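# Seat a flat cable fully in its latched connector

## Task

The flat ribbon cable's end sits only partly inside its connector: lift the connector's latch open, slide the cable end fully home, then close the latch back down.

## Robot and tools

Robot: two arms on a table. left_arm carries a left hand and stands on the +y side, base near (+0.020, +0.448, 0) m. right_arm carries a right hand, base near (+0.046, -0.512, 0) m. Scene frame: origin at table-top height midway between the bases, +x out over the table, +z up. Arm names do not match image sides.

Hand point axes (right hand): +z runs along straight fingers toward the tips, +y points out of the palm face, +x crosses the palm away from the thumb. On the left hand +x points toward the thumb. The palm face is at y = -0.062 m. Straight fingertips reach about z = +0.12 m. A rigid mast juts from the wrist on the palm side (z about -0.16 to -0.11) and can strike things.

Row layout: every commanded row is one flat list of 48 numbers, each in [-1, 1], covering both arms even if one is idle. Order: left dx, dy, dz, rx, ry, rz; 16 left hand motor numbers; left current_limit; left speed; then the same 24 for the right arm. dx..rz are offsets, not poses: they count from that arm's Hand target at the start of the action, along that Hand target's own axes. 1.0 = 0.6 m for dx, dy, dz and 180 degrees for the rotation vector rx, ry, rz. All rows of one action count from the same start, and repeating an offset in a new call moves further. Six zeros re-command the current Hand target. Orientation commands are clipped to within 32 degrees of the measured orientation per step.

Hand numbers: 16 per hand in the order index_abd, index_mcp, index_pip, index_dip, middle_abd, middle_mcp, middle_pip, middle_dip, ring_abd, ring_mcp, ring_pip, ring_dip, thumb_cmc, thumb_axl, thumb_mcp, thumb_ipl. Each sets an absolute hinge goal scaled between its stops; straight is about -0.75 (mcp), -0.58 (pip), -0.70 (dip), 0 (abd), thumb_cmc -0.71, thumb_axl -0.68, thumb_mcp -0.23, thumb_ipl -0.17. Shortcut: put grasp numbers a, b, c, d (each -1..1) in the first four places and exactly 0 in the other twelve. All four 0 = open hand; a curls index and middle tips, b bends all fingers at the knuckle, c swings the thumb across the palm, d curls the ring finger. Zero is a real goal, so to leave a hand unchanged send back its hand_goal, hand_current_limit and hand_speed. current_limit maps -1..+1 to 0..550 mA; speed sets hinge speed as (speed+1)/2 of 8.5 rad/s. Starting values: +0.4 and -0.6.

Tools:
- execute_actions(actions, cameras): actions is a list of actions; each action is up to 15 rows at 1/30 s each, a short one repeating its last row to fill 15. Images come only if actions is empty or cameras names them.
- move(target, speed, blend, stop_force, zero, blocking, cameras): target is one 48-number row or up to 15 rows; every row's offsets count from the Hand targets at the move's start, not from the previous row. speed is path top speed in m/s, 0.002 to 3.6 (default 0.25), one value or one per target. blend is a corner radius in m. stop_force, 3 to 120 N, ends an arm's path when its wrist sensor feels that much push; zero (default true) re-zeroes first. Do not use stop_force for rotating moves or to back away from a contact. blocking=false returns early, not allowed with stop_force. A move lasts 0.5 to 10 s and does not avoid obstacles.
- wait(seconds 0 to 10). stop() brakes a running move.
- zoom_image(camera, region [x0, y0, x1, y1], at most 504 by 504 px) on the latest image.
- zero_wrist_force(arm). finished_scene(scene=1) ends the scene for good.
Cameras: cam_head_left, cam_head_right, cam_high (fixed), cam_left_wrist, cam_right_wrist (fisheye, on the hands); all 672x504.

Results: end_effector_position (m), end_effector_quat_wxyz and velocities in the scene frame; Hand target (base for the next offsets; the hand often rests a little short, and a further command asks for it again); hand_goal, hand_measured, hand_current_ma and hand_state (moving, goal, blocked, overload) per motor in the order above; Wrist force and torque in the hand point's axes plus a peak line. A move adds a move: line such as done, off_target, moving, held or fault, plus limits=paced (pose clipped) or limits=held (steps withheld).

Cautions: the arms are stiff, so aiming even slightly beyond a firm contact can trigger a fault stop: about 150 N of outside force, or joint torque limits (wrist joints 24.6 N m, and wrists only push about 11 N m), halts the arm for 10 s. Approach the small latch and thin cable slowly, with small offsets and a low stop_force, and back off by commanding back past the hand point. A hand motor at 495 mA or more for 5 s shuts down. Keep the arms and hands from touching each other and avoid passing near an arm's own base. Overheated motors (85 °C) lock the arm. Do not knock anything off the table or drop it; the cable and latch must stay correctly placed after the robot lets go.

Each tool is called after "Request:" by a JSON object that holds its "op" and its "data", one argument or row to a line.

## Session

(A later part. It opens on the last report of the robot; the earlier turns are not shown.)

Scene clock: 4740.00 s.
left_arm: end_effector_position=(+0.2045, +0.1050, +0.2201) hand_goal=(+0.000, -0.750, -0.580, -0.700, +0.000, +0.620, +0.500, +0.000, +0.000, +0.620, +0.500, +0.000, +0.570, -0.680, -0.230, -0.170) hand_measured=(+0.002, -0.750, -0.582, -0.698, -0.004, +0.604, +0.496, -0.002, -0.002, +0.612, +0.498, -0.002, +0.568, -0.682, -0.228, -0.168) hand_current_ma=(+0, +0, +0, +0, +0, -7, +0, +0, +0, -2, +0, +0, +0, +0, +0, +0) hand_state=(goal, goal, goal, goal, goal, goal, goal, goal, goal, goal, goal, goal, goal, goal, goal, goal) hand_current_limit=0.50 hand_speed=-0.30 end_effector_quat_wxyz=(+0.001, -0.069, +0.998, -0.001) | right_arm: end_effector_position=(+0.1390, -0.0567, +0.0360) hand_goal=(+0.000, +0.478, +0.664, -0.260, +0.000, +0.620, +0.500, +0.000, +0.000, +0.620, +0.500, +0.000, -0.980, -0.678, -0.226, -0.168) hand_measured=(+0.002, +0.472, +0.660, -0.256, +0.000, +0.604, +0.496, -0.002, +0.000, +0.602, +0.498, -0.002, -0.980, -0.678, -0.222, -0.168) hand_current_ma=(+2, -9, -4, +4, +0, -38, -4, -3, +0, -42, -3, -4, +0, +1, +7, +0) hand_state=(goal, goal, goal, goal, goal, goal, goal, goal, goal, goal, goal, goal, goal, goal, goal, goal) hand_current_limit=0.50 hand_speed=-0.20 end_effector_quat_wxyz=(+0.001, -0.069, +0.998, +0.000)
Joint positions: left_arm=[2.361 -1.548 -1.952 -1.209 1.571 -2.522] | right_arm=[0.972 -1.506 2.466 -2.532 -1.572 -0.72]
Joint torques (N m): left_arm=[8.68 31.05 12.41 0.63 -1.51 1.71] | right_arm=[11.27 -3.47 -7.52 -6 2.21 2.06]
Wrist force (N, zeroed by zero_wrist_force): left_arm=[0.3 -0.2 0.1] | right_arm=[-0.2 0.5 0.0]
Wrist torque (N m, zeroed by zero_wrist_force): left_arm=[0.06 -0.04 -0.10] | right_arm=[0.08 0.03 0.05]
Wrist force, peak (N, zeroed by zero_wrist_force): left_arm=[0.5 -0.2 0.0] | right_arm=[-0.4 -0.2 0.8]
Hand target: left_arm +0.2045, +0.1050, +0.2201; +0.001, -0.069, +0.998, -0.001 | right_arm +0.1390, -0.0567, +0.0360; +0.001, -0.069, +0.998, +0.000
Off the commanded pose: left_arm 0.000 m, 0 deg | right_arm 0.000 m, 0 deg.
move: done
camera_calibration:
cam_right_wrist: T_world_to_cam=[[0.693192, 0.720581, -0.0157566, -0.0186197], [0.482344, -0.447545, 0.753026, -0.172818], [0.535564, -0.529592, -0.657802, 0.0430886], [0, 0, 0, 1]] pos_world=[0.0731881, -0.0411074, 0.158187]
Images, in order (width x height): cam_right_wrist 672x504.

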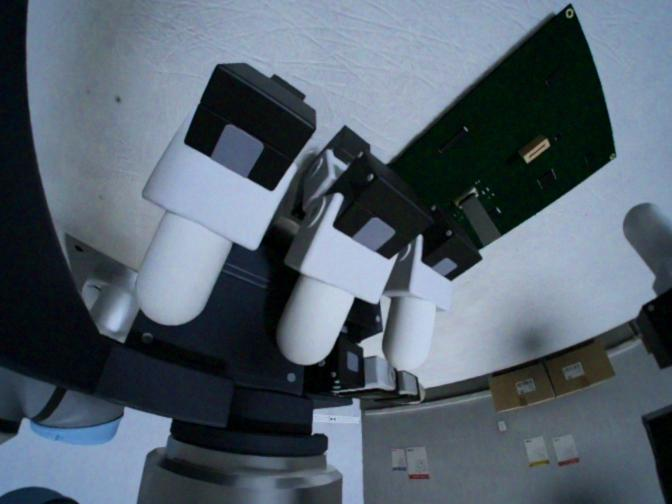

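Request:
{"op": "zero_wrist_force", "data": {
  "arm": "right_arm"
}}

Request:
{"op": "move", "data": {
  "target": [0,0,0,0,0,0, 0,-0.75,-0.58,-0.7,0,0.62,0.5,0.001,0,0.62,0.5,0.001,0.571,-0.68,-0.23,-0.17,0.5,-0.3, 0,0,0.0107,0,0,0, 0,0.479,0.664,-0.26,0,0.62,0.5,0.001,0,0.62,0.5,0.001,-0.98,-0.678,-0.226,-0.168,0.5,-0.2],
  "speed": 0.01,
  "stop_force": 3
}}

Wrist force sensor zeroed.

Scene clock: 4751.57 s.
left_arm: end_effector_position=(+0.2045, +0.1050, +0.2201) hand_goal=(+0.000, -0.750, -0.580, -0.700, +0.000, +0.620, +0.500, +0.000, +0.000, +0.620, +0.500, +0.000, +0.570, -0.680, -0.230, -0.170) hand_measured=(+0.002, -0.750, -0.582, -0.698, -0.004, +0.604, +0.496, -0.002, -0.002, +0.612, +0.498, -0.002, +0.568, -0.682, -0.228, -0.168) hand_current_ma=(+0, +0, +0, +0, +0, -7, +0, +0, +0, -2, +0, +0, +0, +0, +0, +0) hand_state=(goal, goal, goal, goal, goal, goal, goal, goal, goal, goal, goal, goal, goal, goal, goal, goal) hand_current_limit=0.50 hand_speed=-0.30 end_effector_quat_wxyz=(+0.001, -0.069, +0.998, -0.001) | right_arm: end_effector_position=(+0.1390, -0.0567, +0.0296) hand_goal=(+0.000, +0.478, +0.664, -0.260, +0.000, +0.620, +0.500, +0.000, +0.000, +0.620, +0.500, +0.000, -0.980, -0.678, -0.226, -0.168) hand_measured=(+0.002, +0.482, +0.660, -0.256, +0.000, +0.604, +0.496, -0.002, +0.000, +0.602, +0.498, -0.002, -0.980, -0.678, -0.222, -0.168) hand_current_ma=(+2, +7, -4, +4, +0, -38, -4, -3, +0, -42, -3, -4, +0, +1, +7, +0) hand_state=(goal, goal, goal, goal, goal, goal, goal, goal, goal, goal, goal, goal, goal, goal, goal, goal) hand_current_limit=0.50 hand_speed=-0.20 end_effector_quat_wxyz=(+0.001, -0.069, +0.998, +0.000)
Joint positions: left_arm=[2.361 -1.548 -1.952 -1.209 1.571 -2.522] | right_arm=[0.972 -1.486 2.472 -2.558 -1.572 -0.72]
Joint torques (N m): left_arm=[8.37 30.96 10.41 0.54 -1.47 1.83] | right_arm=[7.65 -14.41 -9.4 -1.35 1.89 1.01]
Wrist force (N, zeroed by zero_wrist_force): left_arm=[0.4 -0.2 0.1] | right_arm=[0.5 -1.7 -4.5]
Wrist torque (N m, zeroed by zero_wrist_force): left_arm=[0.05 -0.05 -0.09] | right_arm=[0.17 -0.10 0.03]
Wrist force, peak (N, zeroed by zero_wrist_force): left_arm=[0.5 -0.1 0.1] | right_arm=[0.2 -1.8 -4.8]
Hand target: left_arm +0.2045, +0.1050, +0.2201; +0.001, -0.069, +0.998, -0.001 | right_arm +0.1390, -0.0567, +0.0297; +0.001, -0.069, +0.998, +0.000
Off the commanded pose: left_arm 0.000 m, 0 deg | right_arm 0.000 m, 0 deg.
move: contact (right_arm)

Request:
{"op": "zoom_image", "data": {
  "camera": "cam_right_wrist",
  "region": [448, 178, 492, 211]
}}

Scaled by 11.455 from the camera's 672x504 image, which has a finer 960x720 frame.
This view is cut from an older image: the scene may have changed since it was taken.

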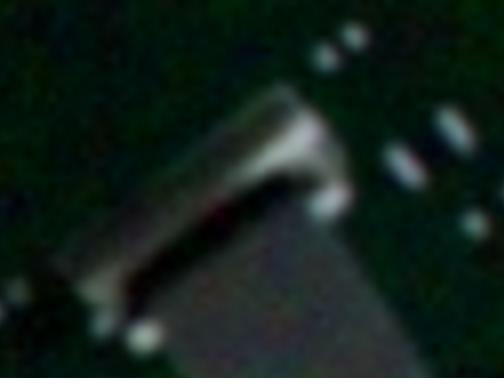

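Request:
{"op": "move", "data": {
  "target": [
    [-0.0093,-0.1152,0,0,0,0, 0,-0.75,-0.58,-0.7,0,0.62,0.5,0.001,0,0.62,0.5,0.001,0.571,-0.68,-0.23,-0.17,0.5,-0.3, 0,0,0,0,0,0, 0,0.479,0.664,-0.26,0,0.62,0.5,0.001,0,0.62,0.5,0.001,-0.98,-0.678,-0.226,-0.168,0.5,-0.2],
    [-0.0093,-0.1152,0.101,0,0,0, 0,-0.75,-0.58,-0.7,0,0.62,0.5,0.001,0,0.62,0.5,0.001,0.571,-0.68,-0.23,-0.17,0.5,-0.3, 0,0,0,0,0,0, 0,0.479,0.664,-0.26,0,0.62,0.5,0.001,0,0.62,0.5,0.001,-0.98,-0.678,-0.226,-0.168,0.5,-0.2]
  ],
  "speed": [0.1,0.06],
  "cameras": ["cam_right_wrist"]
}}

Request:
{"op": "zoom_image", "data": {
  "camera": "cam_right_wrist",
  "region": [430, 160, 530, 235]
}}

Scene clock: 4792.60 s.
left_arm: end_effector_position=(+0.2197, +0.0372, +0.1598) hand_goal=(+0.000, -0.750, -0.580, -0.700, +0.000, +0.620, +0.500, +0.000, +0.000, +0.620, +0.500, +0.000, +0.570, -0.680, -0.230, -0.170) hand_measured=(+0.002, -0.750, -0.582, -0.698, -0.004, +0.604, +0.496, -0.002, -0.002, +0.612, +0.498, -0.002, +0.568, -0.682, -0.228, -0.168) hand_current_ma=(+0, +0, +0, +0, +0, -7, +0, +0, +0, -2, +0, +0, +0, +0, +0, +0) hand_state=(goal, goal, goal, goal, goal, goal, goal, goal, goal, goal, goal, goal, goal, goal, goal, goal) hand_current_limit=0.50 hand_speed=-0.30 end_effector_quat_wxyz=(+0.001, -0.069, +0.998, -0.001) | right_arm: end_effector_position=(+0.1390, -0.0567, +0.0297) hand_goal=(+0.000, +0.478, +0.664, -0.260, +0.000, +0.620, +0.500, +0.000, +0.000, +0.620, +0.500, +0.000, -0.980, -0.678, -0.226, -0.168) hand_measured=(+0.002, +0.482, +0.660, -0.256, +0.000, +0.604, +0.496, -0.002, +0.000, +0.602, +0.498, -0.002, -0.980, -0.678, -0.222, -0.168) hand_current_ma=(+2, +7, -4, +4, +0, -38, -4, -3, +0, -42, -3, -4, +0, +1, +7, +0) hand_state=(goal, goal, goal, goal, goal, goal, goal, goal, goal, goal, goal, goal, goal, goal, goal, goal) hand_current_limit=0.50 hand_speed=-0.20 end_effector_quat_wxyz=(+0.001, -0.069, +0.998, +0.000)
Joint positions: left_arm=[2.292 -1.771 -1.876 -1.063 1.571 -2.59] | right_arm=[0.972 -1.486 2.472 -2.558 -1.572 -0.72]
Joint torques (N m): left_arm=[-7.48 18.77 7.99 4.94 2.16 -1.81] | right_arm=[7.69 -24.87 -17.6 0.26 1.97 0.87]
Wrist force (N, zeroed by zero_wrist_force): left_arm=[0.2 -0.1 0.1] | right_arm=[0.0 -1.7 -4.7]
Wrist torque (N m, zeroed by zero_wrist_force): left_arm=[0.07 -0.02 0.01] | right_arm=[0.14 -0.12 0.00]
Wrist force, peak (N, zeroed by zero_wrist_force): left_arm=[0.1 -0.8 0.0] | right_arm=[-0.2 -1.6 -4.9]
Hand target: left_arm +0.2197, +0.0372, +0.1597; +0.001, -0.069, +0.998, -0.001 | right_arm +0.1390, -0.0567, +0.0297; +0.001, -0.069, +0.998, +0.000
Off the commanded pose: left_arm 0.000 m, 0 deg | right_arm 0.000 m, 0 deg.
move: done
camera_calibration:
cam_right_wrist: T_world_to_cam=[[0.693227, 0.720548, -0.0157027, -0.0187327], [0.482295, -0.447597, 0.753026, -0.167997], [0.535563, -0.529592, -0.657803, 0.0388788], [0, 0, 0, 1]] pos_world=[0.0731882, -0.0411074, 0.151787]
Images, in order (width x height): cam_right_wrist 672x504.

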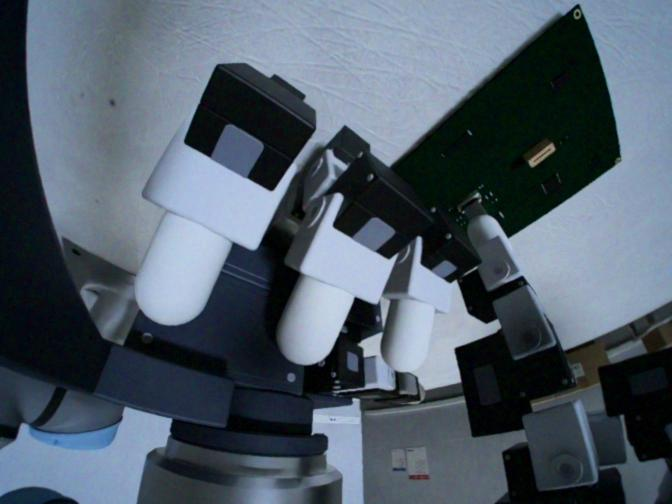

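Scaled by 5.040 from the camera's 672x504 image, which has a finer 960x720 frame.

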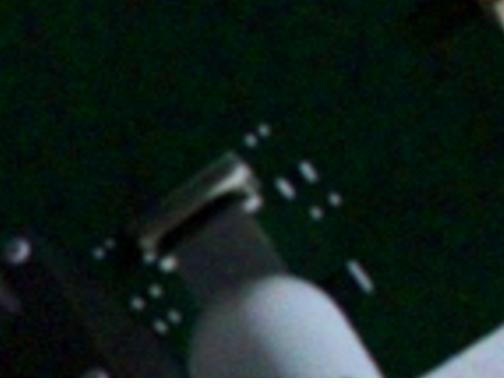

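Request:
{"op": "move", "data": {
  "target": [
    [-0.01,0,0.0008,0,0,0, 0,-0.75,-0.58,-0.7,0,0.62,0.5,0.001,0,0.62,0.5,0.001,0.571,-0.68,-0.23,-0.17,0.5,-0.3, 0,0,0,0,0,0, 0,0.479,0.664,-0.26,0,0.62,0.5,0.001,0,0.62,0.5,0.001,-0.98,-0.678,-0.226,-0.168,0.5,-0.2],
    [-0.0217,0,0.0053,0,0,0, 0,-0.75,-0.58,-0.7,0,0.62,0.5,0.001,0,0.62,0.5,0.001,0.571,-0.68,-0.23,-0.17,0.5,-0.3, 0,0,0,0,0,0, 0,0.479,0.664,-0.26,0,0.62,0.5,0.001,0,0.62,0.5,0.001,-0.98,-0.678,-0.226,-0.168,0.5,-0.2],
    [-0.0317,0,0.0128,0,0,0, 0,-0.75,-0.58,-0.7,0,0.62,0.5,0.001,0,0.62,0.5,0.001,0.571,-0.68,-0.23,-0.17,0.5,-0.3, 0,0,0,0,0,0, 0,0.479,0.664,-0.26,0,0.62,0.5,0.001,0,0.62,0.5,0.001,-0.98,-0.678,-0.226,-0.168,0.5,-0.2]
  ],
  "speed": 0.03,
  "blend": 0.003,
  "cameras": ["cam_right_wrist", "cam_left_wrist"]
}}

Request:
{"op": "zoom_image", "data": {
  "camera": "cam_right_wrist",
  "region": [448, 178, 508, 223]
}}

Scene clock: 4803.10 s.
left_arm: end_effector_position=(+0.2383, +0.0398, +0.1522) hand_goal=(+0.000, -0.750, -0.580, -0.700, +0.000, +0.620, +0.500, +0.000, +0.000, +0.620, +0.500, +0.000, +0.570, -0.680, -0.230, -0.170) hand_measured=(+0.000, -0.750, -0.582, -0.698, -0.004, +0.604, +0.496, -0.002, -0.002, +0.612, +0.498, -0.002, +0.568, -0.682, -0.228, -0.168) hand_current_ma=(+0, +0, +0, +0, +0, -7, +0, +0, +0, -2, +0, +0, +0, +0, +0, +0) hand_state=(goal, goal, goal, goal, goal, goal, goal, goal, goal, goal, goal, goal, goal, goal, goal, goal) hand_current_limit=0.50 hand_speed=-0.30 end_effector_quat_wxyz=(+0.001, -0.069, +0.998, -0.001) end_effector_velocity=(+0.002, +0.000, -0.002) end_effector_angular_velocity=(+0.000, +0.001, -0.001) | right_arm: end_effector_position=(+0.1390, -0.0567, +0.0297) hand_goal=(+0.000, +0.478, +0.664, -0.260, +0.000, +0.620, +0.500, +0.000, +0.000, +0.620, +0.500, +0.000, -0.980, -0.678, -0.226, -0.168) hand_measured=(+0.002, +0.482, +0.660, -0.256, +0.000, +0.604, +0.496, -0.002, +0.000, +0.602, +0.498, -0.002, -0.980, -0.678, -0.222, -0.168) hand_current_ma=(+2, +7, -4, +4, +0, -38, -4, -3, +0, -42, -3, -4, +0, +1, +7, +0) hand_state=(goal, goal, goal, goal, goal, goal, goal, goal, goal, goal, goal, goal, goal, goal, goal, goal) hand_current_limit=0.50 hand_speed=-0.20 end_effector_quat_wxyz=(+0.001, -0.069, +0.998, +0.000)
Joint positions: left_arm=[2.322 -1.793 -1.87 -1.047 1.571 -2.56] | right_arm=[0.972 -1.486 2.472 -2.558 -1.572 -0.72]
Joint velocities: left_arm=[0.003 -0.005 0 0.005 0 0.003] | right_arm=[within noise]
Joint torques (N m): left_arm=[9.41 19.65 23.06 5.26 -0.89 1.95] | right_arm=[7.8 -24.81 -17.67 0.33 1.89 0.78]
Wrist force (N, zeroed by zero_wrist_force): left_arm=[0.4 -0.3 -0.3] | right_arm=[0.0 -1.7 -4.8]
Wrist torque (N m, zeroed by zero_wrist_force): left_arm=[0.06 0.00 -0.10] | right_arm=[0.16 -0.11 -0.01]
Wrist force, peak (N, zeroed by zero_wrist_force): left_arm=[0.6 -0.3 -0.2] | right_arm=[-0.4 -1.8 -5.0]
Hand target: left_arm +0.2385, +0.0398, +0.1520; +0.001, -0.069, +0.998, -0.001 | right_arm +0.1390, -0.0567, +0.0297; +0.001, -0.069, +0.998, +0.000
Off the commanded pose: left_arm 0.000 m, 0 deg | right_arm 0.000 m, 0 deg.
move: done
camera_calibration:
cam_left_wrist: T_world_to_cam=[[0.849951, -0.525566, -0.0369214, -0.204146], [-0.315795, -0.564293, 0.762789, -0.0713096], [-0.421731, -0.636674, -0.645592, 0.348308], [0, 0, 0, 1]] pos_world=[0.297887, 0.074227, 0.271722]
cam_right_wrist: T_world_to_cam=[[0.693227, 0.720548, -0.0157027, -0.0187327], [0.482295, -0.447597, 0.753026, -0.167997], [0.535563, -0.529592, -0.657803, 0.0388788], [0, 0, 0, 1]] pos_world=[0.0731882, -0.0411074, 0.151787]
Images, in order (width x height): cam_left_wrist 672x504, cam_right_wrist 672x504.

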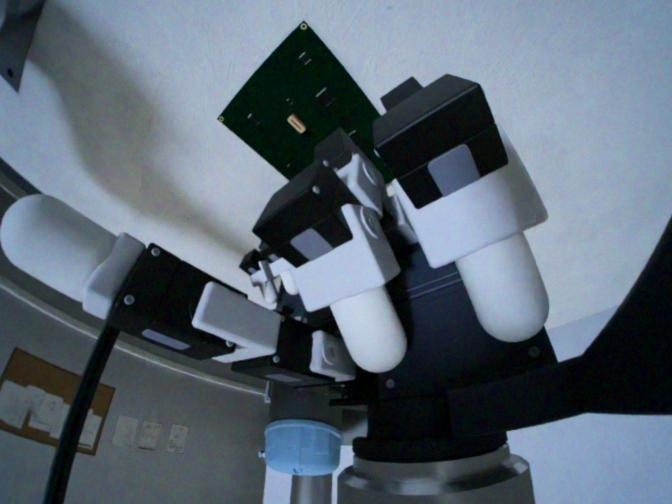

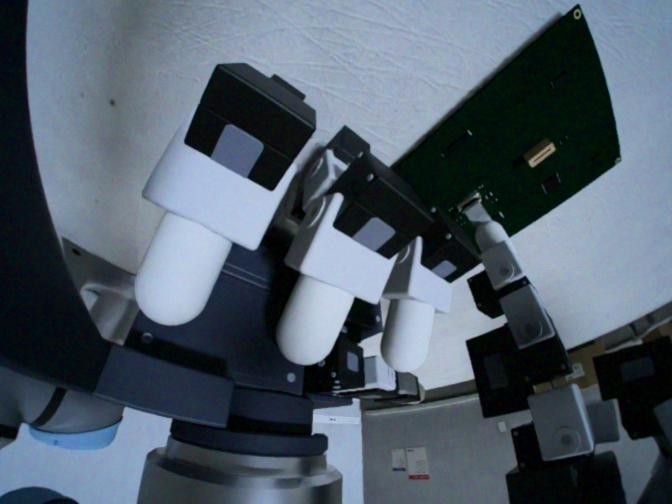

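Scaled by 8.400 from the camera's 672x504 image, which has a finer 960x720 frame.

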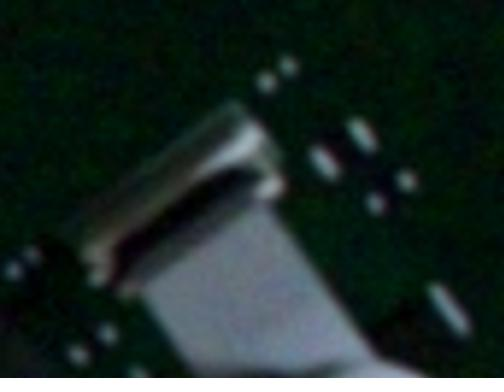

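Request:
{"op": "zoom_image", "data": {
  "camera": "cam_right_wrist",
  "region": [454, 186, 486, 214]
}}

Scaled by 15.750 from the camera's 672x504 image, which has a finer 960x720 frame.

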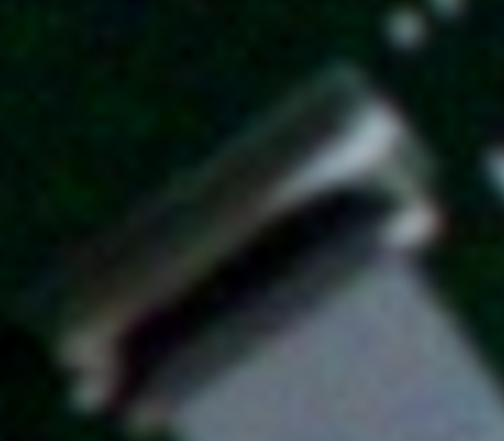

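Request:
{"op": "move", "data": {
  "target": [-0.0058,0,0.01,0,0,0, 0,-0.75,-0.58,-0.7,0,0.62,0.5,0.001,0,0.62,0.5,0.001,0.571,-0.68,-0.23,-0.17,0.5,-0.3, 0,0,0,0,0,0, 0,0.479,0.664,-0.26,0,0.62,0.5,0.001,0,0.62,0.5,0.001,-0.98,-0.678,-0.226,-0.168,0.5,-0.2],
  "speed": 0.03,
  "cameras": ["cam_right_wrist"]
}}

Request:
{"op": "zoom_image", "data": {
  "camera": "cam_right_wrist",
  "region": [454, 186, 486, 214]
}}

Request:
{"op": "zoom_image", "data": {
  "camera": "cam_right_wrist",
  "region": [448, 178, 508, 223]
}}

Scene clock: 4812.77 s.
left_arm: end_effector_position=(+0.2419, +0.0403, +0.1462) hand_goal=(+0.000, -0.750, -0.580, -0.700, +0.000, +0.620, +0.500, +0.000, +0.000, +0.620, +0.500, +0.000, +0.570, -0.680, -0.230, -0.170) hand_measured=(+0.002, -0.750, -0.582, -0.698, -0.004, +0.604, +0.496, -0.002, -0.002, +0.612, +0.498, -0.002, +0.568, -0.682, -0.228, -0.168) hand_current_ma=(+0, +0, +0, +0, +0, -7, +0, +0, +0, -2, +0, +0, +0, +0, +0, +0) hand_state=(goal, goal, goal, goal, goal, goal, goal, goal, goal, goal, goal, goal, goal, goal, goal, goal) hand_current_limit=0.50 hand_speed=-0.30 end_effector_quat_wxyz=(+0.001, -0.069, +0.998, -0.001) | right_arm: end_effector_position=(+0.1390, -0.0567, +0.0297) hand_goal=(+0.000, +0.478, +0.664, -0.260, +0.000, +0.620, +0.500, +0.000, +0.000, +0.620, +0.500, +0.000, -0.980, -0.678, -0.226, -0.168) hand_measured=(+0.002, +0.482, +0.660, -0.256, +0.000, +0.604, +0.496, -0.002, +0.000, +0.602, +0.498, -0.002, -0.980, -0.678, -0.222, -0.168) hand_current_ma=(+2, +7, -4, +4, +0, -38, -4, -3, +0, -42, -3, -4, +0, +1, +7, +0) hand_state=(goal, goal, goal, goal, goal, goal, goal, goal, goal, goal, goal, goal, goal, goal, goal, goal) hand_current_limit=0.50 hand_speed=-0.20 end_effector_quat_wxyz=(+0.001, -0.069, +0.998, +0.000)
Joint positions: left_arm=[2.328 -1.803 -1.875 -1.032 1.571 -2.554] | right_arm=[0.972 -1.486 2.472 -2.558 -1.572 -0.72]
Joint torques (N m): left_arm=[7.87 20.46 8.66 5.06 -1.29 1.9] | right_arm=[8.09 -24.82 -17.98 0.23 1.84 0.72]
Wrist force (N, zeroed by zero_wrist_force): left_arm=[0.0 -0.1 -0.9] | right_arm=[-0.5 -1.2 -4.6]
Wrist torque (N m, zeroed by zero_wrist_force): left_arm=[0.13 -0.06 -0.12] | right_arm=[0.22 -0.06 -0.03]
Wrist force, peak (N, zeroed by zero_wrist_force): left_arm=[0.0 -0.1 -0.9] | right_arm=[-0.2 -1.3 -5.1]
Hand target: left_arm +0.2420, +0.0403, +0.1460; +0.001, -0.069, +0.998, -0.001 | right_arm +0.1390, -0.0567, +0.0297; +0.001, -0.069, +0.998, +0.000
Off the commanded pose: left_arm 0.000 m, 0 deg | right_arm 0.000 m, 0 deg.
move: done
camera_calibration:
cam_right_wrist: T_world_to_cam=[[0.693227, 0.720548, -0.0157027, -0.0187327], [0.482295, -0.447597, 0.753026, -0.167997], [0.535563, -0.529592, -0.657803, 0.0388788], [0, 0, 0, 1]] pos_world=[0.0731882, -0.0411074, 0.151787]
Images, in order (width x height): cam_right_wrist 672x504.

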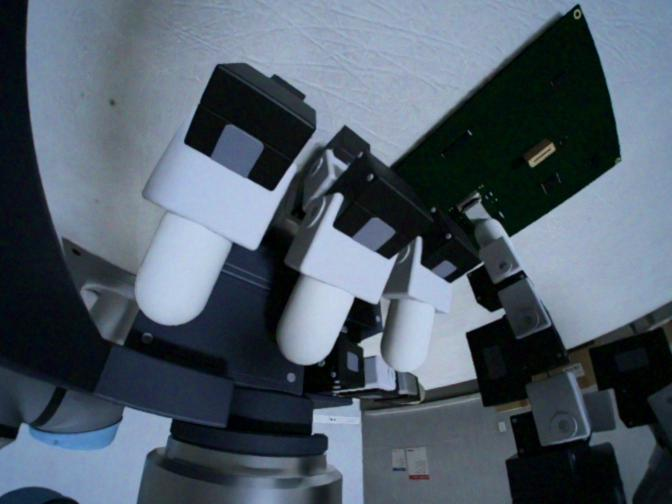

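Scaled by 15.750 from the camera's 672x504 image, which has a finer 960x720 frame.

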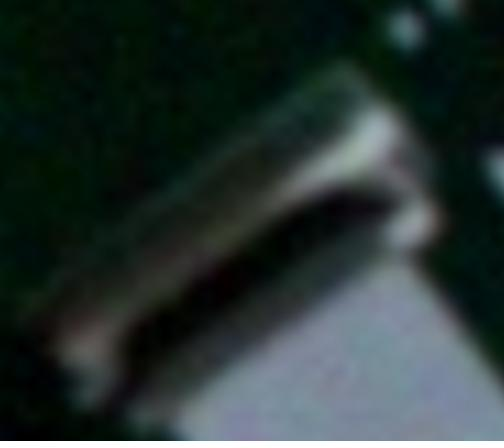

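Scaled by 8.400 from the camera's 672x504 image, which has a finer 960x720 frame.

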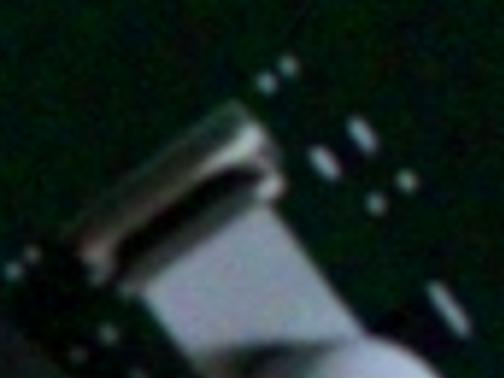

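Request:
{"op": "move", "data": {
  "target": [
    [0.0058,0,-0.01,0,0,0, 0,-0.75,-0.58,-0.7,0,0.62,0.5,0.001,0,0.62,0.5,0.001,0.571,-0.68,-0.23,-0.17,0.5,-0.3, 0,0,0,0,0,0, 0,0.479,0.664,-0.26,0,0.62,0.5,0.001,0,0.62,0.5,0.001,-0.98,-0.678,-0.226,-0.168,0.5,-0.2],
    [0.0158,0,-0.0175,0,0,0, 0,-0.75,-0.58,-0.7,0,0.62,0.5,0.001,0,0.62,0.5,0.001,0.571,-0.68,-0.23,-0.17,0.5,-0.3, 0,0,0,0,0,0, 0,0.479,0.664,-0.26,0,0.62,0.5,0.001,0,0.62,0.5,0.001,-0.98,-0.678,-0.226,-0.168,0.5,-0.2],
    [0.0275,0,-0.0217,0,0,0, 0,-0.75,-0.58,-0.7,0,0.62,0.5,0.001,0,0.62,0.5,0.001,0.571,-0.68,-0.23,-0.17,0.5,-0.3, 0,0,0,0,0,0, 0,0.479,0.664,-0.26,0,0.62,0.5,0.001,0,0.62,0.5,0.001,-0.98,-0.678,-0.226,-0.168,0.5,-0.2],
    [0.0375,0,-0.0225,0,0,0, 0,-0.75,-0.58,-0.7,0,0.62,0.5,0.001,0,0.62,0.5,0.001,0.571,-0.68,-0.23,-0.17,0.5,-0.3, 0,0,0,0,0,0, 0,0.479,0.664,-0.26,0,0.62,0.5,0.001,0,0.62,0.5,0.001,-0.98,-0.678,-0.226,-0.168,0.5,-0.2],
    [0.0375,0,-0.1,0,0,0, 0,-0.75,-0.58,-0.7,0,0.62,0.5,0.001,0,0.62,0.5,0.001,0.571,-0.68,-0.23,-0.17,0.5,-0.3, 0,0,0,0,0,0, 0,0.479,0.664,-0.26,0,0.62,0.5,0.001,0,0.62,0.5,0.001,-0.98,-0.678,-0.226,-0.168,0.5,-0.2],
    [0.0008,0,-0.1,0,0,0, 0,-0.75,-0.58,-0.7,0,0.62,0.5,0.001,0,0.62,0.5,0.001,0.571,-0.68,-0.23,-0.17,0.5,-0.3, 0,0,0,0,0,0, 0,0.479,0.664,-0.26,0,0.62,0.5,0.001,0,0.62,0.5,0.001,-0.98,-0.678,-0.226,-0.168,0.5,-0.2]
  ],
  "speed": [0.04,0.04,0.04,0.04,0.1,0.06],
  "blend": [0.003,0.003,0.003,0.003,0.004,0],
  "cameras": ["cam_right_wrist"]
}}

Request:
{"op": "zoom_image", "data": {
  "camera": "cam_right_wrist",
  "region": [454, 186, 486, 214]
}}

Scene clock: 4954.47 s.
left_arm: end_effector_position=(+0.2412, +0.0403, +0.2060) hand_goal=(+0.000, -0.750, -0.580, -0.700, +0.000, +0.620, +0.500, +0.000, +0.000, +0.620, +0.500, +0.000, +0.570, -0.680, -0.230, -0.170) hand_measured=(+0.002, -0.750, -0.582, -0.698, -0.004, +0.604, +0.496, -0.002, -0.002, +0.612, +0.498, -0.002, +0.568, -0.682, -0.228, -0.168) hand_current_ma=(+0, +0, +0, +0, +0, -7, +0, +0, +0, -2, +0, +0, +0, +0, +0, +0) hand_state=(goal, goal, goal, goal, goal, goal, goal, goal, goal, goal, goal, goal, goal, goal, goal, goal) hand_current_limit=0.50 hand_speed=-0.30 end_effector_quat_wxyz=(+0.001, -0.069, +0.998, -0.001) | right_arm: end_effector_position=(+0.1390, -0.0567, +0.0297) hand_goal=(+0.000, +0.478, +0.664, -0.260, +0.000, +0.620, +0.500, +0.000, +0.000, +0.620, +0.500, +0.000, -0.980, -0.678, -0.226, -0.168) hand_measured=(+0.002, +0.482, +0.660, -0.256, +0.000, +0.604, +0.496, -0.002, +0.000, +0.602, +0.498, -0.002, -0.980, -0.678, -0.222, -0.168) hand_current_ma=(+2, +7, -4, +4, +0, -38, -4, -3, +0, -42, -3, -4, +0, +1, +7, +0) hand_state=(goal, goal, goal, goal, goal, goal, goal, goal, goal, goal, goal, goal, goal, goal, goal, goal) hand_current_limit=0.50 hand_speed=-0.20 end_effector_quat_wxyz=(+0.001, -0.069, +0.998, +0.000)
Joint positions: left_arm=[2.327 -1.738 -1.785 -1.187 1.571 -2.555] | right_arm=[0.972 -1.486 2.472 -2.558 -1.572 -0.72]
Joint torques (N m): left_arm=[8.98 18.56 30.96 0.27 -0.38 1.82] | right_arm=[8.67 -24.83 -17.95 0.18 1.78 0.56]
Wrist force (N, zeroed by zero_wrist_force): left_arm=[0.2 -0.2 0.1] | right_arm=[-0.3 -1.4 -4.9]
Wrist torque (N m, zeroed by zero_wrist_force): left_arm=[0.04 -0.02 -0.11] | right_arm=[0.21 -0.09 -0.01]
Wrist force, peak (N, zeroed by zero_wrist_force): left_arm=[0.8 -0.4 -0.9] | right_arm=[-0.4 -1.5 -5.1]
Hand target: left_arm +0.2414, +0.0403, +0.2060; +0.001, -0.069, +0.998, -0.001 | right_arm +0.1390, -0.0567, +0.0297; +0.001, -0.069, +0.998, +0.000
Off the commanded pose: left_arm 0.000 m, 0 deg | right_arm 0.000 m, 0 deg.
move: done
camera_calibration:
cam_right_wrist: T_world_to_cam=[[0.693227, 0.720548, -0.0157027, -0.0187327], [0.482295, -0.447597, 0.753026, -0.167997], [0.535563, -0.529592, -0.657803, 0.0388788], [0, 0, 0, 1]] pos_world=[0.0731882, -0.0411074, 0.151787]
Images, in order (width x height): cam_right_wrist 672x504.

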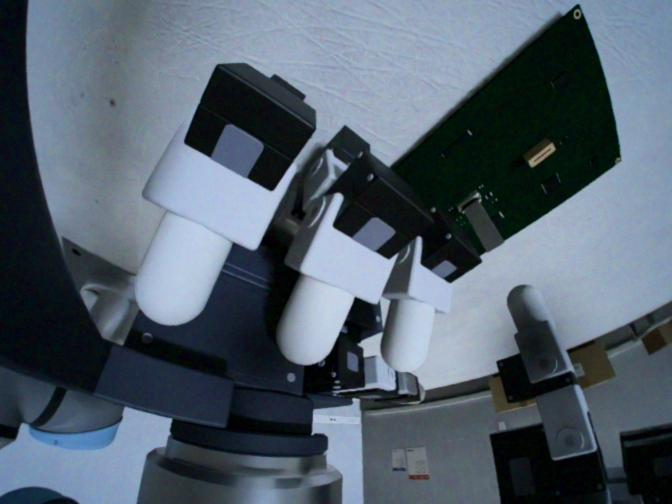

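Scaled by 15.750 from the camera's 672x504 image, which has a finer 960x720 frame.

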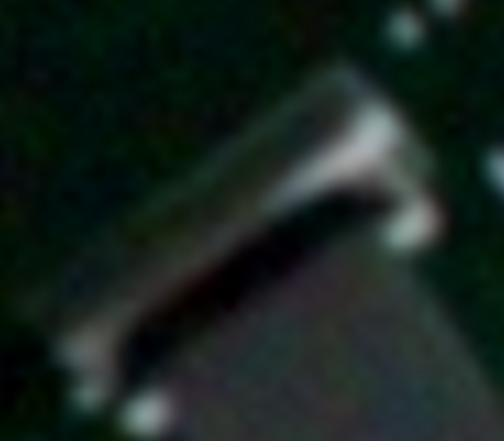

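Request:
{"op": "move", "data": {
  "target": [
    [0,0,0.0775,0,0,0, 0,-0.75,-0.58,-0.7,0,0.62,0.5,0.001,0,0.62,0.5,0.001,0.571,-0.68,-0.23,-0.17,0.5,-0.3, 0,0,0,0,0,0, 0,0.479,0.664,-0.26,0,0.62,0.5,0.001,0,0.62,0.5,0.001,-0.98,-0.678,-0.226,-0.168,0.5,-0.2],
    [0.0132,0,0.0783,0,0,0, 0,-0.75,-0.58,-0.7,0,0.62,0.5,0.001,0,0.62,0.5,0.001,0.571,-0.68,-0.23,-0.17,0.5,-0.3, 0,0,0,0,0,0, 0,0.479,0.664,-0.26,0,0.62,0.5,0.001,0,0.62,0.5,0.001,-0.98,-0.678,-0.226,-0.168,0.5,-0.2],
    [0.0248,0,0.0825,0,0,0, 0,-0.75,-0.58,-0.7,0,0.62,0.5,0.001,0,0.62,0.5,0.001,0.571,-0.68,-0.23,-0.17,0.5,-0.3, 0,0,0,0,0,0, 0,0.479,0.664,-0.26,0,0.62,0.5,0.001,0,0.62,0.5,0.001,-0.98,-0.678,-0.226,-0.168,0.5,-0.2],
    [0.0348,0,0.09,0,0,0, 0,-0.75,-0.58,-0.7,0,0.62,0.5,0.001,0,0.62,0.5,0.001,0.571,-0.68,-0.23,-0.17,0.5,-0.3, 0,0,0,0,0,0, 0,0.479,0.664,-0.26,0,0.62,0.5,0.001,0,0.62,0.5,0.001,-0.98,-0.678,-0.226,-0.168,0.5,-0.2],
    [0.0407,0,0.1,0,0,0, 0,-0.75,-0.58,-0.7,0,0.62,0.5,0.001,0,0.62,0.5,0.001,0.571,-0.68,-0.23,-0.17,0.5,-0.3, 0,0,0,0,0,0, 0,0.479,0.664,-0.26,0,0.62,0.5,0.001,0,0.62,0.5,0.001,-0.98,-0.678,-0.226,-0.168,0.5,-0.2],
    [0.0332,0,0.1025,0,0,0, 0,-0.75,-0.58,-0.7,0,0.62,0.5,0.001,0,0.62,0.5,0.001,0.571,-0.68,-0.23,-0.17,0.5,-0.3, 0,0,0,0,0,0, 0,0.479,0.664,-0.26,0,0.62,0.5,0.001,0,0.62,0.5,0.001,-0.98,-0.678,-0.226,-0.168,0.5,-0.2]
  ],
  "speed": [0.06,0.03,0.03,0.03,0.03,0.03],
  "blend": [0.003,0.003,0.003,0.003,0.003,0],
  "cameras": ["cam_right_wrist"]
}}

Request:
{"op": "zoom_image", "data": {
  "camera": "cam_right_wrist",
  "region": [444, 176, 500, 218]
}}

Scene clock: 4971.07 s.
left_arm: end_effector_position=(+0.2216, +0.0374, +0.1446) hand_goal=(+0.000, -0.750, -0.580, -0.700, +0.000, +0.620, +0.500, +0.000, +0.000, +0.620, +0.500, +0.000, +0.570, -0.680, -0.230, -0.170) hand_measured=(-0.034, -0.750, -0.582, -0.698, -0.004, +0.604, +0.496, -0.002, -0.002, +0.612, +0.498, -0.002, +0.568, -0.682, -0.228, -0.168) hand_current_ma=(-19, +0, +0, +0, +0, -7, +0, +0, +0, -2, +0, +0, +0, +0, +0, +0) hand_state=(blocked, goal, goal, goal, goal, goal, goal, goal, goal, goal, goal, goal, goal, goal, goal, goal) hand_current_limit=0.50 hand_speed=-0.30 end_effector_quat_wxyz=(+0.001, -0.069, +0.998, -0.001) | right_arm: end_effector_position=(+0.1390, -0.0567, +0.0297) hand_goal=(+0.000, +0.478, +0.664, -0.260, +0.000, +0.620, +0.500, +0.000, +0.000, +0.620, +0.500, +0.000, -0.980, -0.678, -0.226, -0.168) hand_measured=(+0.002, +0.482, +0.660, -0.256, +0.000, +0.604, +0.496, -0.002, +0.000, +0.602, +0.498, -0.002, -0.980, -0.678, -0.222, -0.168) hand_current_ma=(+2, +8, -4, +4, +0, -38, -4, -3, +0, -42, -3, -4, +0, +1, +7, +0) hand_state=(goal, goal, goal, goal, goal, goal, goal, goal, goal, goal, goal, goal, goal, goal, goal, goal) hand_current_limit=0.50 hand_speed=-0.20 end_effector_quat_wxyz=(+0.001, -0.069, +0.998, +0.000)
Joint positions: left_arm=[2.296 -1.791 -1.895 -1.024 1.571 -2.587] | right_arm=[0.972 -1.486 2.472 -2.558 -1.572 -0.72]
Joint torques (N m): left_arm=[9.23 17.68 8.6 5.31 2.33 1.8] | right_arm=[9 -24.51 -17.87 0.21 1.66 0.46]
Wrist force (N, zeroed by zero_wrist_force): left_arm=[1.8 -0.6 -2.0] | right_arm=[-1.1 -0.3 -3.4]
Wrist torque (N m, zeroed by zero_wrist_force): left_arm=[0.21 0.28 0.02] | right_arm=[0.10 -0.10 -0.08]
Wrist force, peak (N, zeroed by zero_wrist_force): left_arm=[2.1 -0.1 -2.3] | right_arm=[-0.3 -1.6 -4.9]
Hand target: left_arm +0.2218, +0.0375, +0.1445; +0.001, -0.069, +0.998, -0.001 | right_arm +0.1390, -0.0567, +0.0297; +0.001, -0.069, +0.998, +0.000
Off the commanded pose: left_arm 0.000 m, 0 deg | right_arm 0.000 m, 0 deg.
move: done; blend cut to 0.0024 m at target 5
camera_calibration:
cam_right_wrist: T_world_to_cam=[[0.693227, 0.720548, -0.0157027, -0.0187327], [0.482295, -0.447597, 0.753026, -0.167997], [0.535563, -0.529592, -0.657803, 0.0388788], [0, 0, 0, 1]] pos_world=[0.0731882, -0.0411074, 0.151787]
Images, in order (width x height): cam_right_wrist 672x504.

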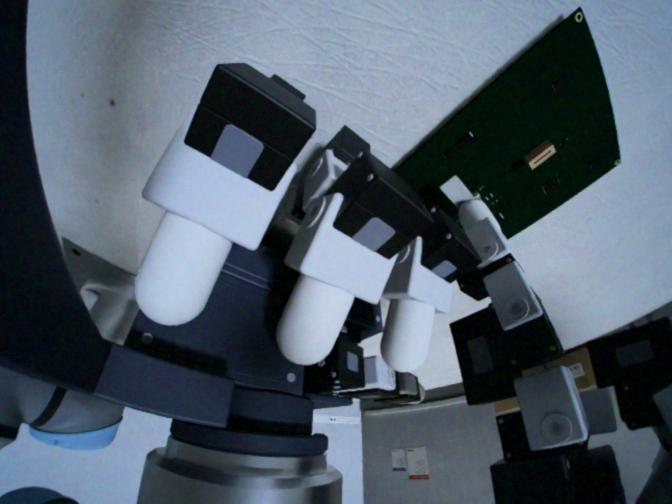

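Scaled by 9.000 from the camera's 672x504 image, which has a finer 960x720 frame.

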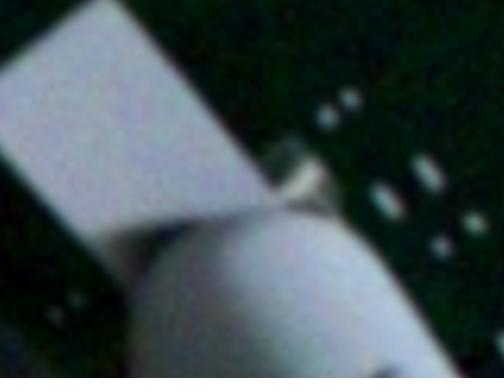

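Request:
{"op": "move", "data": {
  "target": [0,0,0.0117,0,0,0, 0,-0.75,-0.58,-0.7,0,0.62,0.5,0.001,0,0.62,0.5,0.001,0.571,-0.68,-0.23,-0.17,0.5,-0.3, 0,0,0,0,0,0, 0,0.479,0.664,-0.26,0,0.62,0.5,0.001,0,0.62,0.5,0.001,-0.98,-0.678,-0.226,-0.168,0.5,-0.2],
  "speed": 0.005,
  "stop_force": 5,
  "zero": false
}}

Scene clock: 4977.43 s.
left_arm: end_effector_position=(+0.2218, +0.0375, +0.1405) hand_goal=(+0.000, -0.750, -0.580, -0.700, +0.000, +0.620, +0.500, +0.000, +0.000, +0.620, +0.500, +0.000, +0.570, -0.680, -0.230, -0.170) hand_measured=(-0.036, -0.750, -0.582, -0.698, -0.004, +0.604, +0.496, -0.002, -0.002, +0.612, +0.498, -0.002, +0.568, -0.682, -0.228, -0.168) hand_current_ma=(-20, +0, +0, +0, +0, -7, +0, +0, +0, -2, +0, +0, +0, +0, +0, +0) hand_state=(blocked, goal, goal, goal, goal, goal, goal, goal, goal, goal, goal, goal, goal, goal, goal, goal) hand_current_limit=0.50 hand_speed=-0.30 end_effector_quat_wxyz=(+0.001, -0.069, +0.998, -0.001) | right_arm: end_effector_position=(+0.1390, -0.0567, +0.0297) hand_goal=(+0.000, +0.478, +0.664, -0.260, +0.000, +0.620, +0.500, +0.000, +0.000, +0.620, +0.500, +0.000, -0.980, -0.678, -0.226, -0.168) hand_measured=(+0.002, +0.482, +0.660, -0.256, +0.000, +0.604, +0.496, -0.002, +0.000, +0.602, +0.498, -0.002, -0.980, -0.678, -0.222, -0.168) hand_current_ma=(+2, +8, -4, +4, +0, -38, -4, -3, +0, -42, -3, -4, +0, +1, +7, +0) hand_state=(goal, goal, goal, goal, goal, goal, goal, goal, goal, goal, goal, goal, goal, goal, goal, goal) hand_current_limit=0.50 hand_speed=-0.20 end_effector_quat_wxyz=(+0.001, -0.069, +0.998, +0.000)
Joint positions: left_arm=[2.296 -1.796 -1.9 -1.013 1.571 -2.586] | right_arm=[0.972 -1.486 2.472 -2.558 -1.572 -0.72]
Joint torques (N m): left_arm=[8.1 38.06 29.54 0.34 2.36 1.79] | right_arm=[8.94 -24.79 -17.81 0.14 1.65 0.46]
Wrist force (N, zeroed by zero_wrist_force): left_arm=[1.7 -0.2 -5.4] | right_arm=[-1.1 -0.1 -3.3]
Wrist torque (N m, zeroed by zero_wrist_force): left_arm=[0.49 0.28 0.01] | right_arm=[0.12 -0.10 -0.08]
Wrist force, peak (N, zeroed by zero_wrist_force): left_arm=[1.8 -0.5 -6.9] | right_arm=[-1.4 -0.2 -3.7]
Hand target: left_arm +0.2218, +0.0375, +0.1405; +0.001, -0.069, +0.998, -0.001 (not the last commanded pose) | right_arm +0.1390, -0.0567, +0.0297; +0.001, -0.069, +0.998, +0.000
Off the commanded pose: left_arm 0.003 m, 0 deg | right_arm 0.000 m, 0 deg.
move: contact (left_arm)

Request:
{"op": "move", "data": {
  "target": [
    [0,0,-0.0067,0,0,0, 0,-0.75,-0.58,-0.7,0,0.62,0.5,0.001,0,0.62,0.5,0.001,0.571,-0.68,-0.23,-0.17,0.5,-0.3, 0,0,0,0,0,0, 0,0.479,0.664,-0.26,0,0.62,0.5,0.001,0,0.62,0.5,0.001,-0.98,-0.678,-0.226,-0.168,0.5,-0.2],
    [-0.0067,0,-0.0067,0,0,0, 0,-0.75,-0.58,-0.7,0,0.62,0.5,0.001,0,0.62,0.5,0.001,0.571,-0.68,-0.23,-0.17,0.5,-0.3, 0,0,0,0,0,0, 0,0.479,0.664,-0.26,0,0.62,0.5,0.001,0,0.62,0.5,0.001,-0.98,-0.678,-0.226,-0.168,0.5,-0.2]
  ],
  "speed": 0.02
}}

Request:
{"op": "move", "data": {
  "target": [0,0,0.0117,0,0,0, 0,-0.75,-0.58,-0.7,0,0.62,0.5,0.001,0,0.62,0.5,0.001,0.571,-0.68,-0.23,-0.17,0.5,-0.3, 0,0,0,0,0,0, 0,0.479,0.664,-0.26,0,0.62,0.5,0.001,0,0.62,0.5,0.001,-0.98,-0.678,-0.226,-0.168,0.5,-0.2],
  "speed": 0.005,
  "stop_force": 7,
  "zero": false
}}

Scene clock: 4989.13 s.
left_arm: end_effector_position=(+0.2255, +0.0380, +0.1445) hand_goal=(+0.000, -0.750, -0.580, -0.700, +0.000, +0.620, +0.500, +0.000, +0.000, +0.620, +0.500, +0.000, +0.570, -0.680, -0.230, -0.170) hand_measured=(-0.022, -0.750, -0.582, -0.698, -0.004, +0.604, +0.496, -0.002, -0.002, +0.612, +0.498, -0.002, +0.568, -0.682, -0.228, -0.168) hand_current_ma=(-8, +0, +0, +0, +0, -7, +0, +0, +0, -2, +0, +0, +0, +0, +0, +0) hand_state=(blocked, goal, goal, goal, goal, goal, goal, goal, goal, goal, goal, goal, goal, goal, goal, goal) hand_current_limit=0.50 hand_speed=-0.30 end_effector_quat_wxyz=(+0.001, -0.069, +0.998, -0.001) | right_arm: end_effector_position=(+0.1390, -0.0567, +0.0297) hand_goal=(+0.000, +0.478, +0.664, -0.260, +0.000, +0.620, +0.500, +0.000, +0.000, +0.620, +0.500, +0.000, -0.980, -0.678, -0.226, -0.168) hand_measured=(+0.002, +0.482, +0.660, -0.256, +0.000, +0.604, +0.496, -0.002, +0.000, +0.602, +0.498, -0.002, -0.980, -0.678, -0.222, -0.168) hand_current_ma=(+2, +8, -4, +4, +0, -38, -4, -3, +0, -42, -3, -4, +0, +1, +7, +0) hand_state=(goal, goal, goal, goal, goal, goal, goal, goal, goal, goal, goal, goal, goal, goal, goal, goal) hand_current_limit=0.50 hand_speed=-0.20 end_effector_quat_wxyz=(+0.001, -0.069, +0.998, +0.000)
Joint positions: left_arm=[2.302 -1.794 -1.892 -1.024 1.571 -2.58] | right_arm=[0.972 -1.486 2.472 -2.558 -1.572 -0.72]
Joint torques (N m): left_arm=[7.98 18.19 29.2 0.24 2.13 1.69] | right_arm=[8.39 -25.04 -18.15 0.12 1.68 0.3]
Wrist force (N, zeroed by zero_wrist_force): left_arm=[0.6 -0.2 -1.2] | right_arm=[-1.3 -0.2 -3.5]
Wrist torque (N m, zeroed by zero_wrist_force): left_arm=[0.15 0.06 -0.08] | right_arm=[0.11 -0.07 -0.09]
Wrist force, peak (N, zeroed by zero_wrist_force): left_arm=[1.7 -0.3 -5.6] | right_arm=[-1.5 0.1 -3.6]
Hand target: left_arm +0.2258, +0.0380, +0.1445; +0.001, -0.069, +0.998, -0.001 | right_arm +0.1390, -0.0567, +0.0297; +0.001, -0.069, +0.998, +0.000
Off the commanded pose: left_arm 0.000 m, 0 deg | right_arm 0.000 m, 0 deg.
move: done

Scene clock: 4991.37 s.
left_arm: end_effector_position=(+0.2258, +0.0380, +0.1400) hand_goal=(+0.000, -0.750, -0.580, -0.700, +0.000, +0.620, +0.500, +0.000, +0.000, +0.620, +0.500, +0.000, +0.570, -0.680, -0.230, -0.170) hand_measured=(-0.022, -0.750, -0.582, -0.698, -0.004, +0.604, +0.496, -0.002, -0.002, +0.612, +0.498, -0.002, +0.568, -0.682, -0.228, -0.168) hand_current_ma=(-8, +0, +0, +0, +0, -7, +0, +0, +0, -2, +0, +0, +0, +0, +0, +0) hand_state=(blocked, goal, goal, goal, goal, goal, goal, goal, goal, goal, goal, goal, goal, goal, goal, goal) hand_current_limit=0.50 hand_speed=-0.30 end_effector_quat_wxyz=(+0.001, -0.069, +0.998, -0.001) | right_arm: end_effector_position=(+0.1390, -0.0567, +0.0297) hand_goal=(+0.000, +0.478, +0.664, -0.260, +0.000, +0.620, +0.500, +0.000, +0.000, +0.620, +0.500, +0.000, -0.980, -0.678, -0.226, -0.168) hand_measured=(+0.002, +0.482, +0.660, -0.256, +0.000, +0.604, +0.496, -0.002, +0.000, +0.602, +0.498, -0.002, -0.980, -0.678, -0.222, -0.168) hand_current_ma=(+2, +8, -4, +4, +0, -38, -4, -3, +0, -42, -3, -4, +0, +1, +7, +0) hand_state=(goal, goal, goal, goal, goal, goal, goal, goal, goal, goal, goal, goal, goal, goal, goal, goal) hand_current_limit=0.50 hand_speed=-0.20 end_effector_quat_wxyz=(+0.001, -0.069, +0.998, +0.000)
Joint positions: left_arm=[2.302 -1.8 -1.897 -1.013 1.571 -2.58] | right_arm=[0.972 -1.486 2.472 -2.558 -1.572 -0.72]
Joint torques (N m): left_arm=[9.2 36.57 27.66 -0.07 0.61 1.7] | right_arm=[8.47 -24.95 -17.82 0.1 1.55 0.33]
Wrist force (N, zeroed by zero_wrist_force): left_arm=[0.9 -0.2 -7.8] | right_arm=[-1.3 0.2 -3.3]
Wrist torque (N m, zeroed by zero_wrist_force): left_arm=[0.66 0.27 -0.05] | right_arm=[0.15 -0.07 -0.09]
Wrist force, peak (N, zeroed by zero_wrist_force): left_arm=[0.8 -0.6 -9.9] | right_arm=[-1.3 -0.1 -3.6]
Hand target: left_arm +0.2258, +0.0380, +0.1400; +0.001, -0.069, +0.998, -0.001 (not the last commanded pose) | right_arm +0.1390, -0.0567, +0.0297; +0.001, -0.069, +0.998, +0.000
Off the commanded pose: left_arm 0.003 m, 0 deg | right_arm 0.000 m, 0 deg.
move: contact (left_arm)

Request:
{"op": "move", "data": {
  "target": [0,0,0.0042,0,0,0, 0,-0.75,-0.58,-0.7,0,0.62,0.5,0.001,0,0.62,0.5,0.001,0.571,-0.68,-0.23,-0.17,0.5,-0.3, 0,0,0,0,0,0, 0,0.479,0.664,-0.26,0,0.62,0.5,0.001,0,0.62,0.5,0.001,-0.98,-0.678,-0.226,-0.168,0.5,-0.2],
  "speed": 0.003,
  "stop_force": 13,
  "zero": false
}}

Scene clock: 4998.63 s.
left_arm: end_effector_position=(+0.2258, +0.0379, +0.1396) hand_goal=(+0.000, -0.750, -0.580, -0.700, +0.000, +0.620, +0.500, +0.000, +0.000, +0.620, +0.500, +0.000, +0.570, -0.680, -0.230, -0.170) hand_measured=(-0.022, -0.748, -0.582, -0.698, -0.004, +0.604, +0.496, -0.002, -0.002, +0.612, +0.498, -0.002, +0.568, -0.682, -0.228, -0.168) hand_current_ma=(-9, +0, +0, +0, +0, -7, +0, +0, +0, -2, +0, +0, +0, +0, +0, +0) hand_state=(blocked, goal, goal, goal, goal, goal, goal, goal, goal, goal, goal, goal, goal, goal, goal, goal) hand_current_limit=0.50 hand_speed=-0.30 end_effector_quat_wxyz=(+0.001, -0.069, +0.998, -0.001) | right_arm: end_effector_position=(+0.1390, -0.0567, +0.0297) hand_goal=(+0.000, +0.478, +0.664, -0.260, +0.000, +0.620, +0.500, +0.000, +0.000, +0.620, +0.500, +0.000, -0.980, -0.678, -0.226, -0.168) hand_measured=(+0.002, +0.482, +0.660, -0.256, +0.000, +0.604, +0.496, -0.002, +0.000, +0.602, +0.498, -0.002, -0.980, -0.678, -0.222, -0.168) hand_current_ma=(+2, +8, -4, +4, +0, -38, -4, -3, +0, -42, -3, -4, +0, +1, +7, +0) hand_state=(goal, goal, goal, goal, goal, goal, goal, goal, goal, goal, goal, goal, goal, goal, goal, goal) hand_current_limit=0.50 hand_speed=-0.20 end_effector_quat_wxyz=(+0.001, -0.069, +0.998, +0.000)
Joint positions: left_arm=[2.302 -1.8 -1.898 -1.011 1.571 -2.58] | right_arm=[0.972 -1.486 2.472 -2.558 -1.572 -0.72]
Joint torques (N m): left_arm=[9.02 34.28 25.05 -0.45 0.65 1.64] | right_arm=[8.36 -24.49 -17.91 0.05 1.67 0.32]
Wrist force (N, zeroed by zero_wrist_force): left_arm=[1.0 -0.3 -13.8] | right_arm=[-1.2 -0.2 -3.5]
Wrist torque (N m, zeroed by zero_wrist_force): left_arm=[1.11 0.39 -0.05] | right_arm=[0.12 -0.08 -0.09]
Wrist force, peak (N, zeroed by zero_wrist_force): left_arm=[0.8 -0.5 -15.6] | right_arm=[-1.8 -0.2 -3.5]
Hand target: left_arm +0.2258, +0.0379, +0.1396; +0.001, -0.069, +0.998, -0.001 (not the last commanded pose) | right_arm +0.1390, -0.0567, +0.0297; +0.001, -0.069, +0.998, +0.000
Off the commanded pose: left_arm 0.002 m, 0 deg | right_arm 0.000 m, 0 deg.
move: contact (left_arm)

Request:
{"op": "move", "data": {
  "target": [
    [0,0,-0.0082,0,0,0, 0,-0.75,-0.58,-0.7,0,0.62,0.5,0.001,0,0.62,0.5,0.001,0.571,-0.68,-0.23,-0.17,0.5,-0.3, 0,0,0,0,0,0, 0,0.479,0.664,-0.26,0,0.62,0.5,0.001,0,0.62,0.5,0.001,-0.98,-0.678,-0.226,-0.168,0.5,-0.2],
    [0.0067,0,-0.0082,0,0,0, 0,-0.75,-0.58,-0.7,0,0.62,0.5,0.001,0,0.62,0.5,0.001,0.571,-0.68,-0.23,-0.17,0.5,-0.3, 0,0,0,0,0,0, 0,0.479,0.664,-0.26,0,0.62,0.5,0.001,0,0.62,0.5,0.001,-0.98,-0.678,-0.226,-0.168,0.5,-0.2]
  ],
  "speed": 0.02
}}

Request:
{"op": "move", "data": {
  "target": [0,0,0.0117,0,0,0, 0,-0.75,-0.58,-0.7,0,0.62,0.5,0.001,0,0.62,0.5,0.001,0.571,-0.68,-0.23,-0.17,0.5,-0.3, 0,0,0,0,0,0, 0,0.479,0.664,-0.26,0,0.62,0.5,0.001,0,0.62,0.5,0.001,-0.98,-0.678,-0.226,-0.168,0.5,-0.2],
  "speed": 0.005,
  "stop_force": 5,
  "zero": false
}}

Scene clock: 5005.87 s.
left_arm: end_effector_position=(+0.2220, +0.0374, +0.1445) hand_goal=(+0.000, -0.750, -0.580, -0.700, +0.000, +0.620, +0.500, +0.000, +0.000, +0.620, +0.500, +0.000, +0.570, -0.680, -0.230, -0.170) hand_measured=(+0.012, -0.748, -0.582, -0.698, -0.004, +0.604, +0.496, -0.002, -0.002, +0.612, +0.498, -0.002, +0.568, -0.682, -0.228, -0.168) hand_current_ma=(+3, +0, +0, +0, +0, -7, +0, +0, +0, -2, +0, +0, +0, +0, +0, +0) hand_state=(goal, goal, goal, goal, goal, goal, goal, goal, goal, goal, goal, goal, goal, goal, goal, goal) hand_current_limit=0.50 hand_speed=-0.30 end_effector_quat_wxyz=(+0.001, -0.069, +0.998, -0.001) | right_arm: end_effector_position=(+0.1390, -0.0567, +0.0297) hand_goal=(+0.000, +0.478, +0.664, -0.260, +0.000, +0.620, +0.500, +0.000, +0.000, +0.620, +0.500, +0.000, -0.980, -0.678, -0.226, -0.168) hand_measured=(+0.002, +0.482, +0.660, -0.256, +0.000, +0.604, +0.496, -0.002, +0.000, +0.602, +0.498, -0.002, -0.980, -0.678, -0.222, -0.168) hand_current_ma=(+2, +8, -4, +4, +0, -38, -4, -3, +0, -42, -3, -4, +0, +1, +7, +0) hand_state=(goal, goal, goal, goal, goal, goal, goal, goal, goal, goal, goal, goal, goal, goal, goal, goal) hand_current_limit=0.50 hand_speed=-0.20 end_effector_quat_wxyz=(+0.001, -0.069, +0.998, +0.000)
Joint positions: left_arm=[2.296 -1.791 -1.895 -1.023 1.571 -2.586] | right_arm=[0.972 -1.486 2.472 -2.558 -1.572 -0.72]
Joint torques (N m): left_arm=[-7.88 40.3 7.51 4.64 0.97 -2.08] | right_arm=[8.4 -24.47 -17.74 0.03 1.58 0.25]
Wrist force (N, zeroed by zero_wrist_force): left_arm=[-0.6 -0.2 -0.4] | right_arm=[-0.5 -0.2 -3.7]
Wrist torque (N m, zeroed by zero_wrist_force): left_arm=[0.10 -0.11 -0.04] | right_arm=[0.16 -0.06 -0.04]
Wrist force, peak (N, zeroed by zero_wrist_force): left_arm=[0.8 -0.5 -14.0] | right_arm=[-1.3 -0.3 -3.7]
Hand target: left_arm +0.2218, +0.0374, +0.1445; +0.001, -0.069, +0.998, -0.001 | right_arm +0.1390, -0.0567, +0.0297; +0.001, -0.069, +0.998, +0.000
Off the commanded pose: left_arm 0.000 m, 0 deg | right_arm 0.000 m, 0 deg.
move: done

Scene clock: 5007.97 s.
left_arm: end_effector_position=(+0.2219, +0.0374, +0.1405) hand_goal=(+0.000, -0.750, -0.580, -0.700, +0.000, +0.620, +0.500, +0.000, +0.000, +0.620, +0.500, +0.000, +0.570, -0.680, -0.230, -0.170) hand_measured=(-0.002, -0.748, -0.582, -0.698, -0.004, +0.604, +0.496, -0.002, -0.002, +0.612, +0.498, -0.002, +0.568, -0.682, -0.228, -0.168) hand_current_ma=(+0, +0, +0, +0, +0, -7, +0, +0, +0, -2, +0, +0, +0, +0, +0, +0) hand_state=(goal, goal, goal, goal, goal, goal, goal, goal, goal, goal, goal, goal, goal, goal, goal, goal) hand_current_limit=0.50 hand_speed=-0.30 end_effector_quat_wxyz=(+0.001, -0.069, +0.998, -0.001) | right_arm: end_effector_position=(+0.1390, -0.0567, +0.0297) hand_goal=(+0.000, +0.478, +0.664, -0.260, +0.000, +0.620, +0.500, +0.000, +0.000, +0.620, +0.500, +0.000, -0.980, -0.678, -0.226, -0.168) hand_measured=(+0.002, +0.482, +0.660, -0.256, +0.000, +0.604, +0.496, -0.002, +0.000, +0.602, +0.498, -0.002, -0.980, -0.678, -0.222, -0.168) hand_current_ma=(+2, +8, -4, +4, +0, -38, -4, -3, +0, -42, -3, -4, +0, +1, +7, +0) hand_state=(goal, goal, goal, goal, goal, goal, goal, goal, goal, goal, goal, goal, goal, goal, goal, goal) hand_current_limit=0.50 hand_speed=-0.20 end_effector_quat_wxyz=(+0.001, -0.069, +0.998, +0.000)
Joint positions: left_arm=[2.296 -1.796 -1.9 -1.013 1.571 -2.586] | right_arm=[0.972 -1.486 2.472 -2.558 -1.572 -0.72]
Joint torques (N m): left_arm=[-8.6 37.31 29.42 0.12 2.08 -1.98] | right_arm=[8.41 -24.38 -17.43 -0.01 1.49 0.16]
Wrist force (N, zeroed by zero_wrist_force): left_arm=[0.1 -0.2 -5.2] | right_arm=[-0.1 -0.5 -3.4]
Wrist torque (N m, zeroed by zero_wrist_force): left_arm=[0.45 0.10 0.02] | right_arm=[0.09 -0.12 -0.02]
Wrist force, peak (N, zeroed by zero_wrist_force): left_arm=[-0.1 -0.4 -7.1] | right_arm=[-0.5 -0.2 -3.8]
Hand target: left_arm +0.2219, +0.0374, +0.1405; +0.001, -0.069, +0.998, -0.001 (not the last commanded pose) | right_arm +0.1390, -0.0567, +0.0297; +0.001, -0.069, +0.998, +0.000
Off the commanded pose: left_arm 0.003 m, 0 deg | right_arm 0.000 m, 0 deg.
move: contact (left_arm)


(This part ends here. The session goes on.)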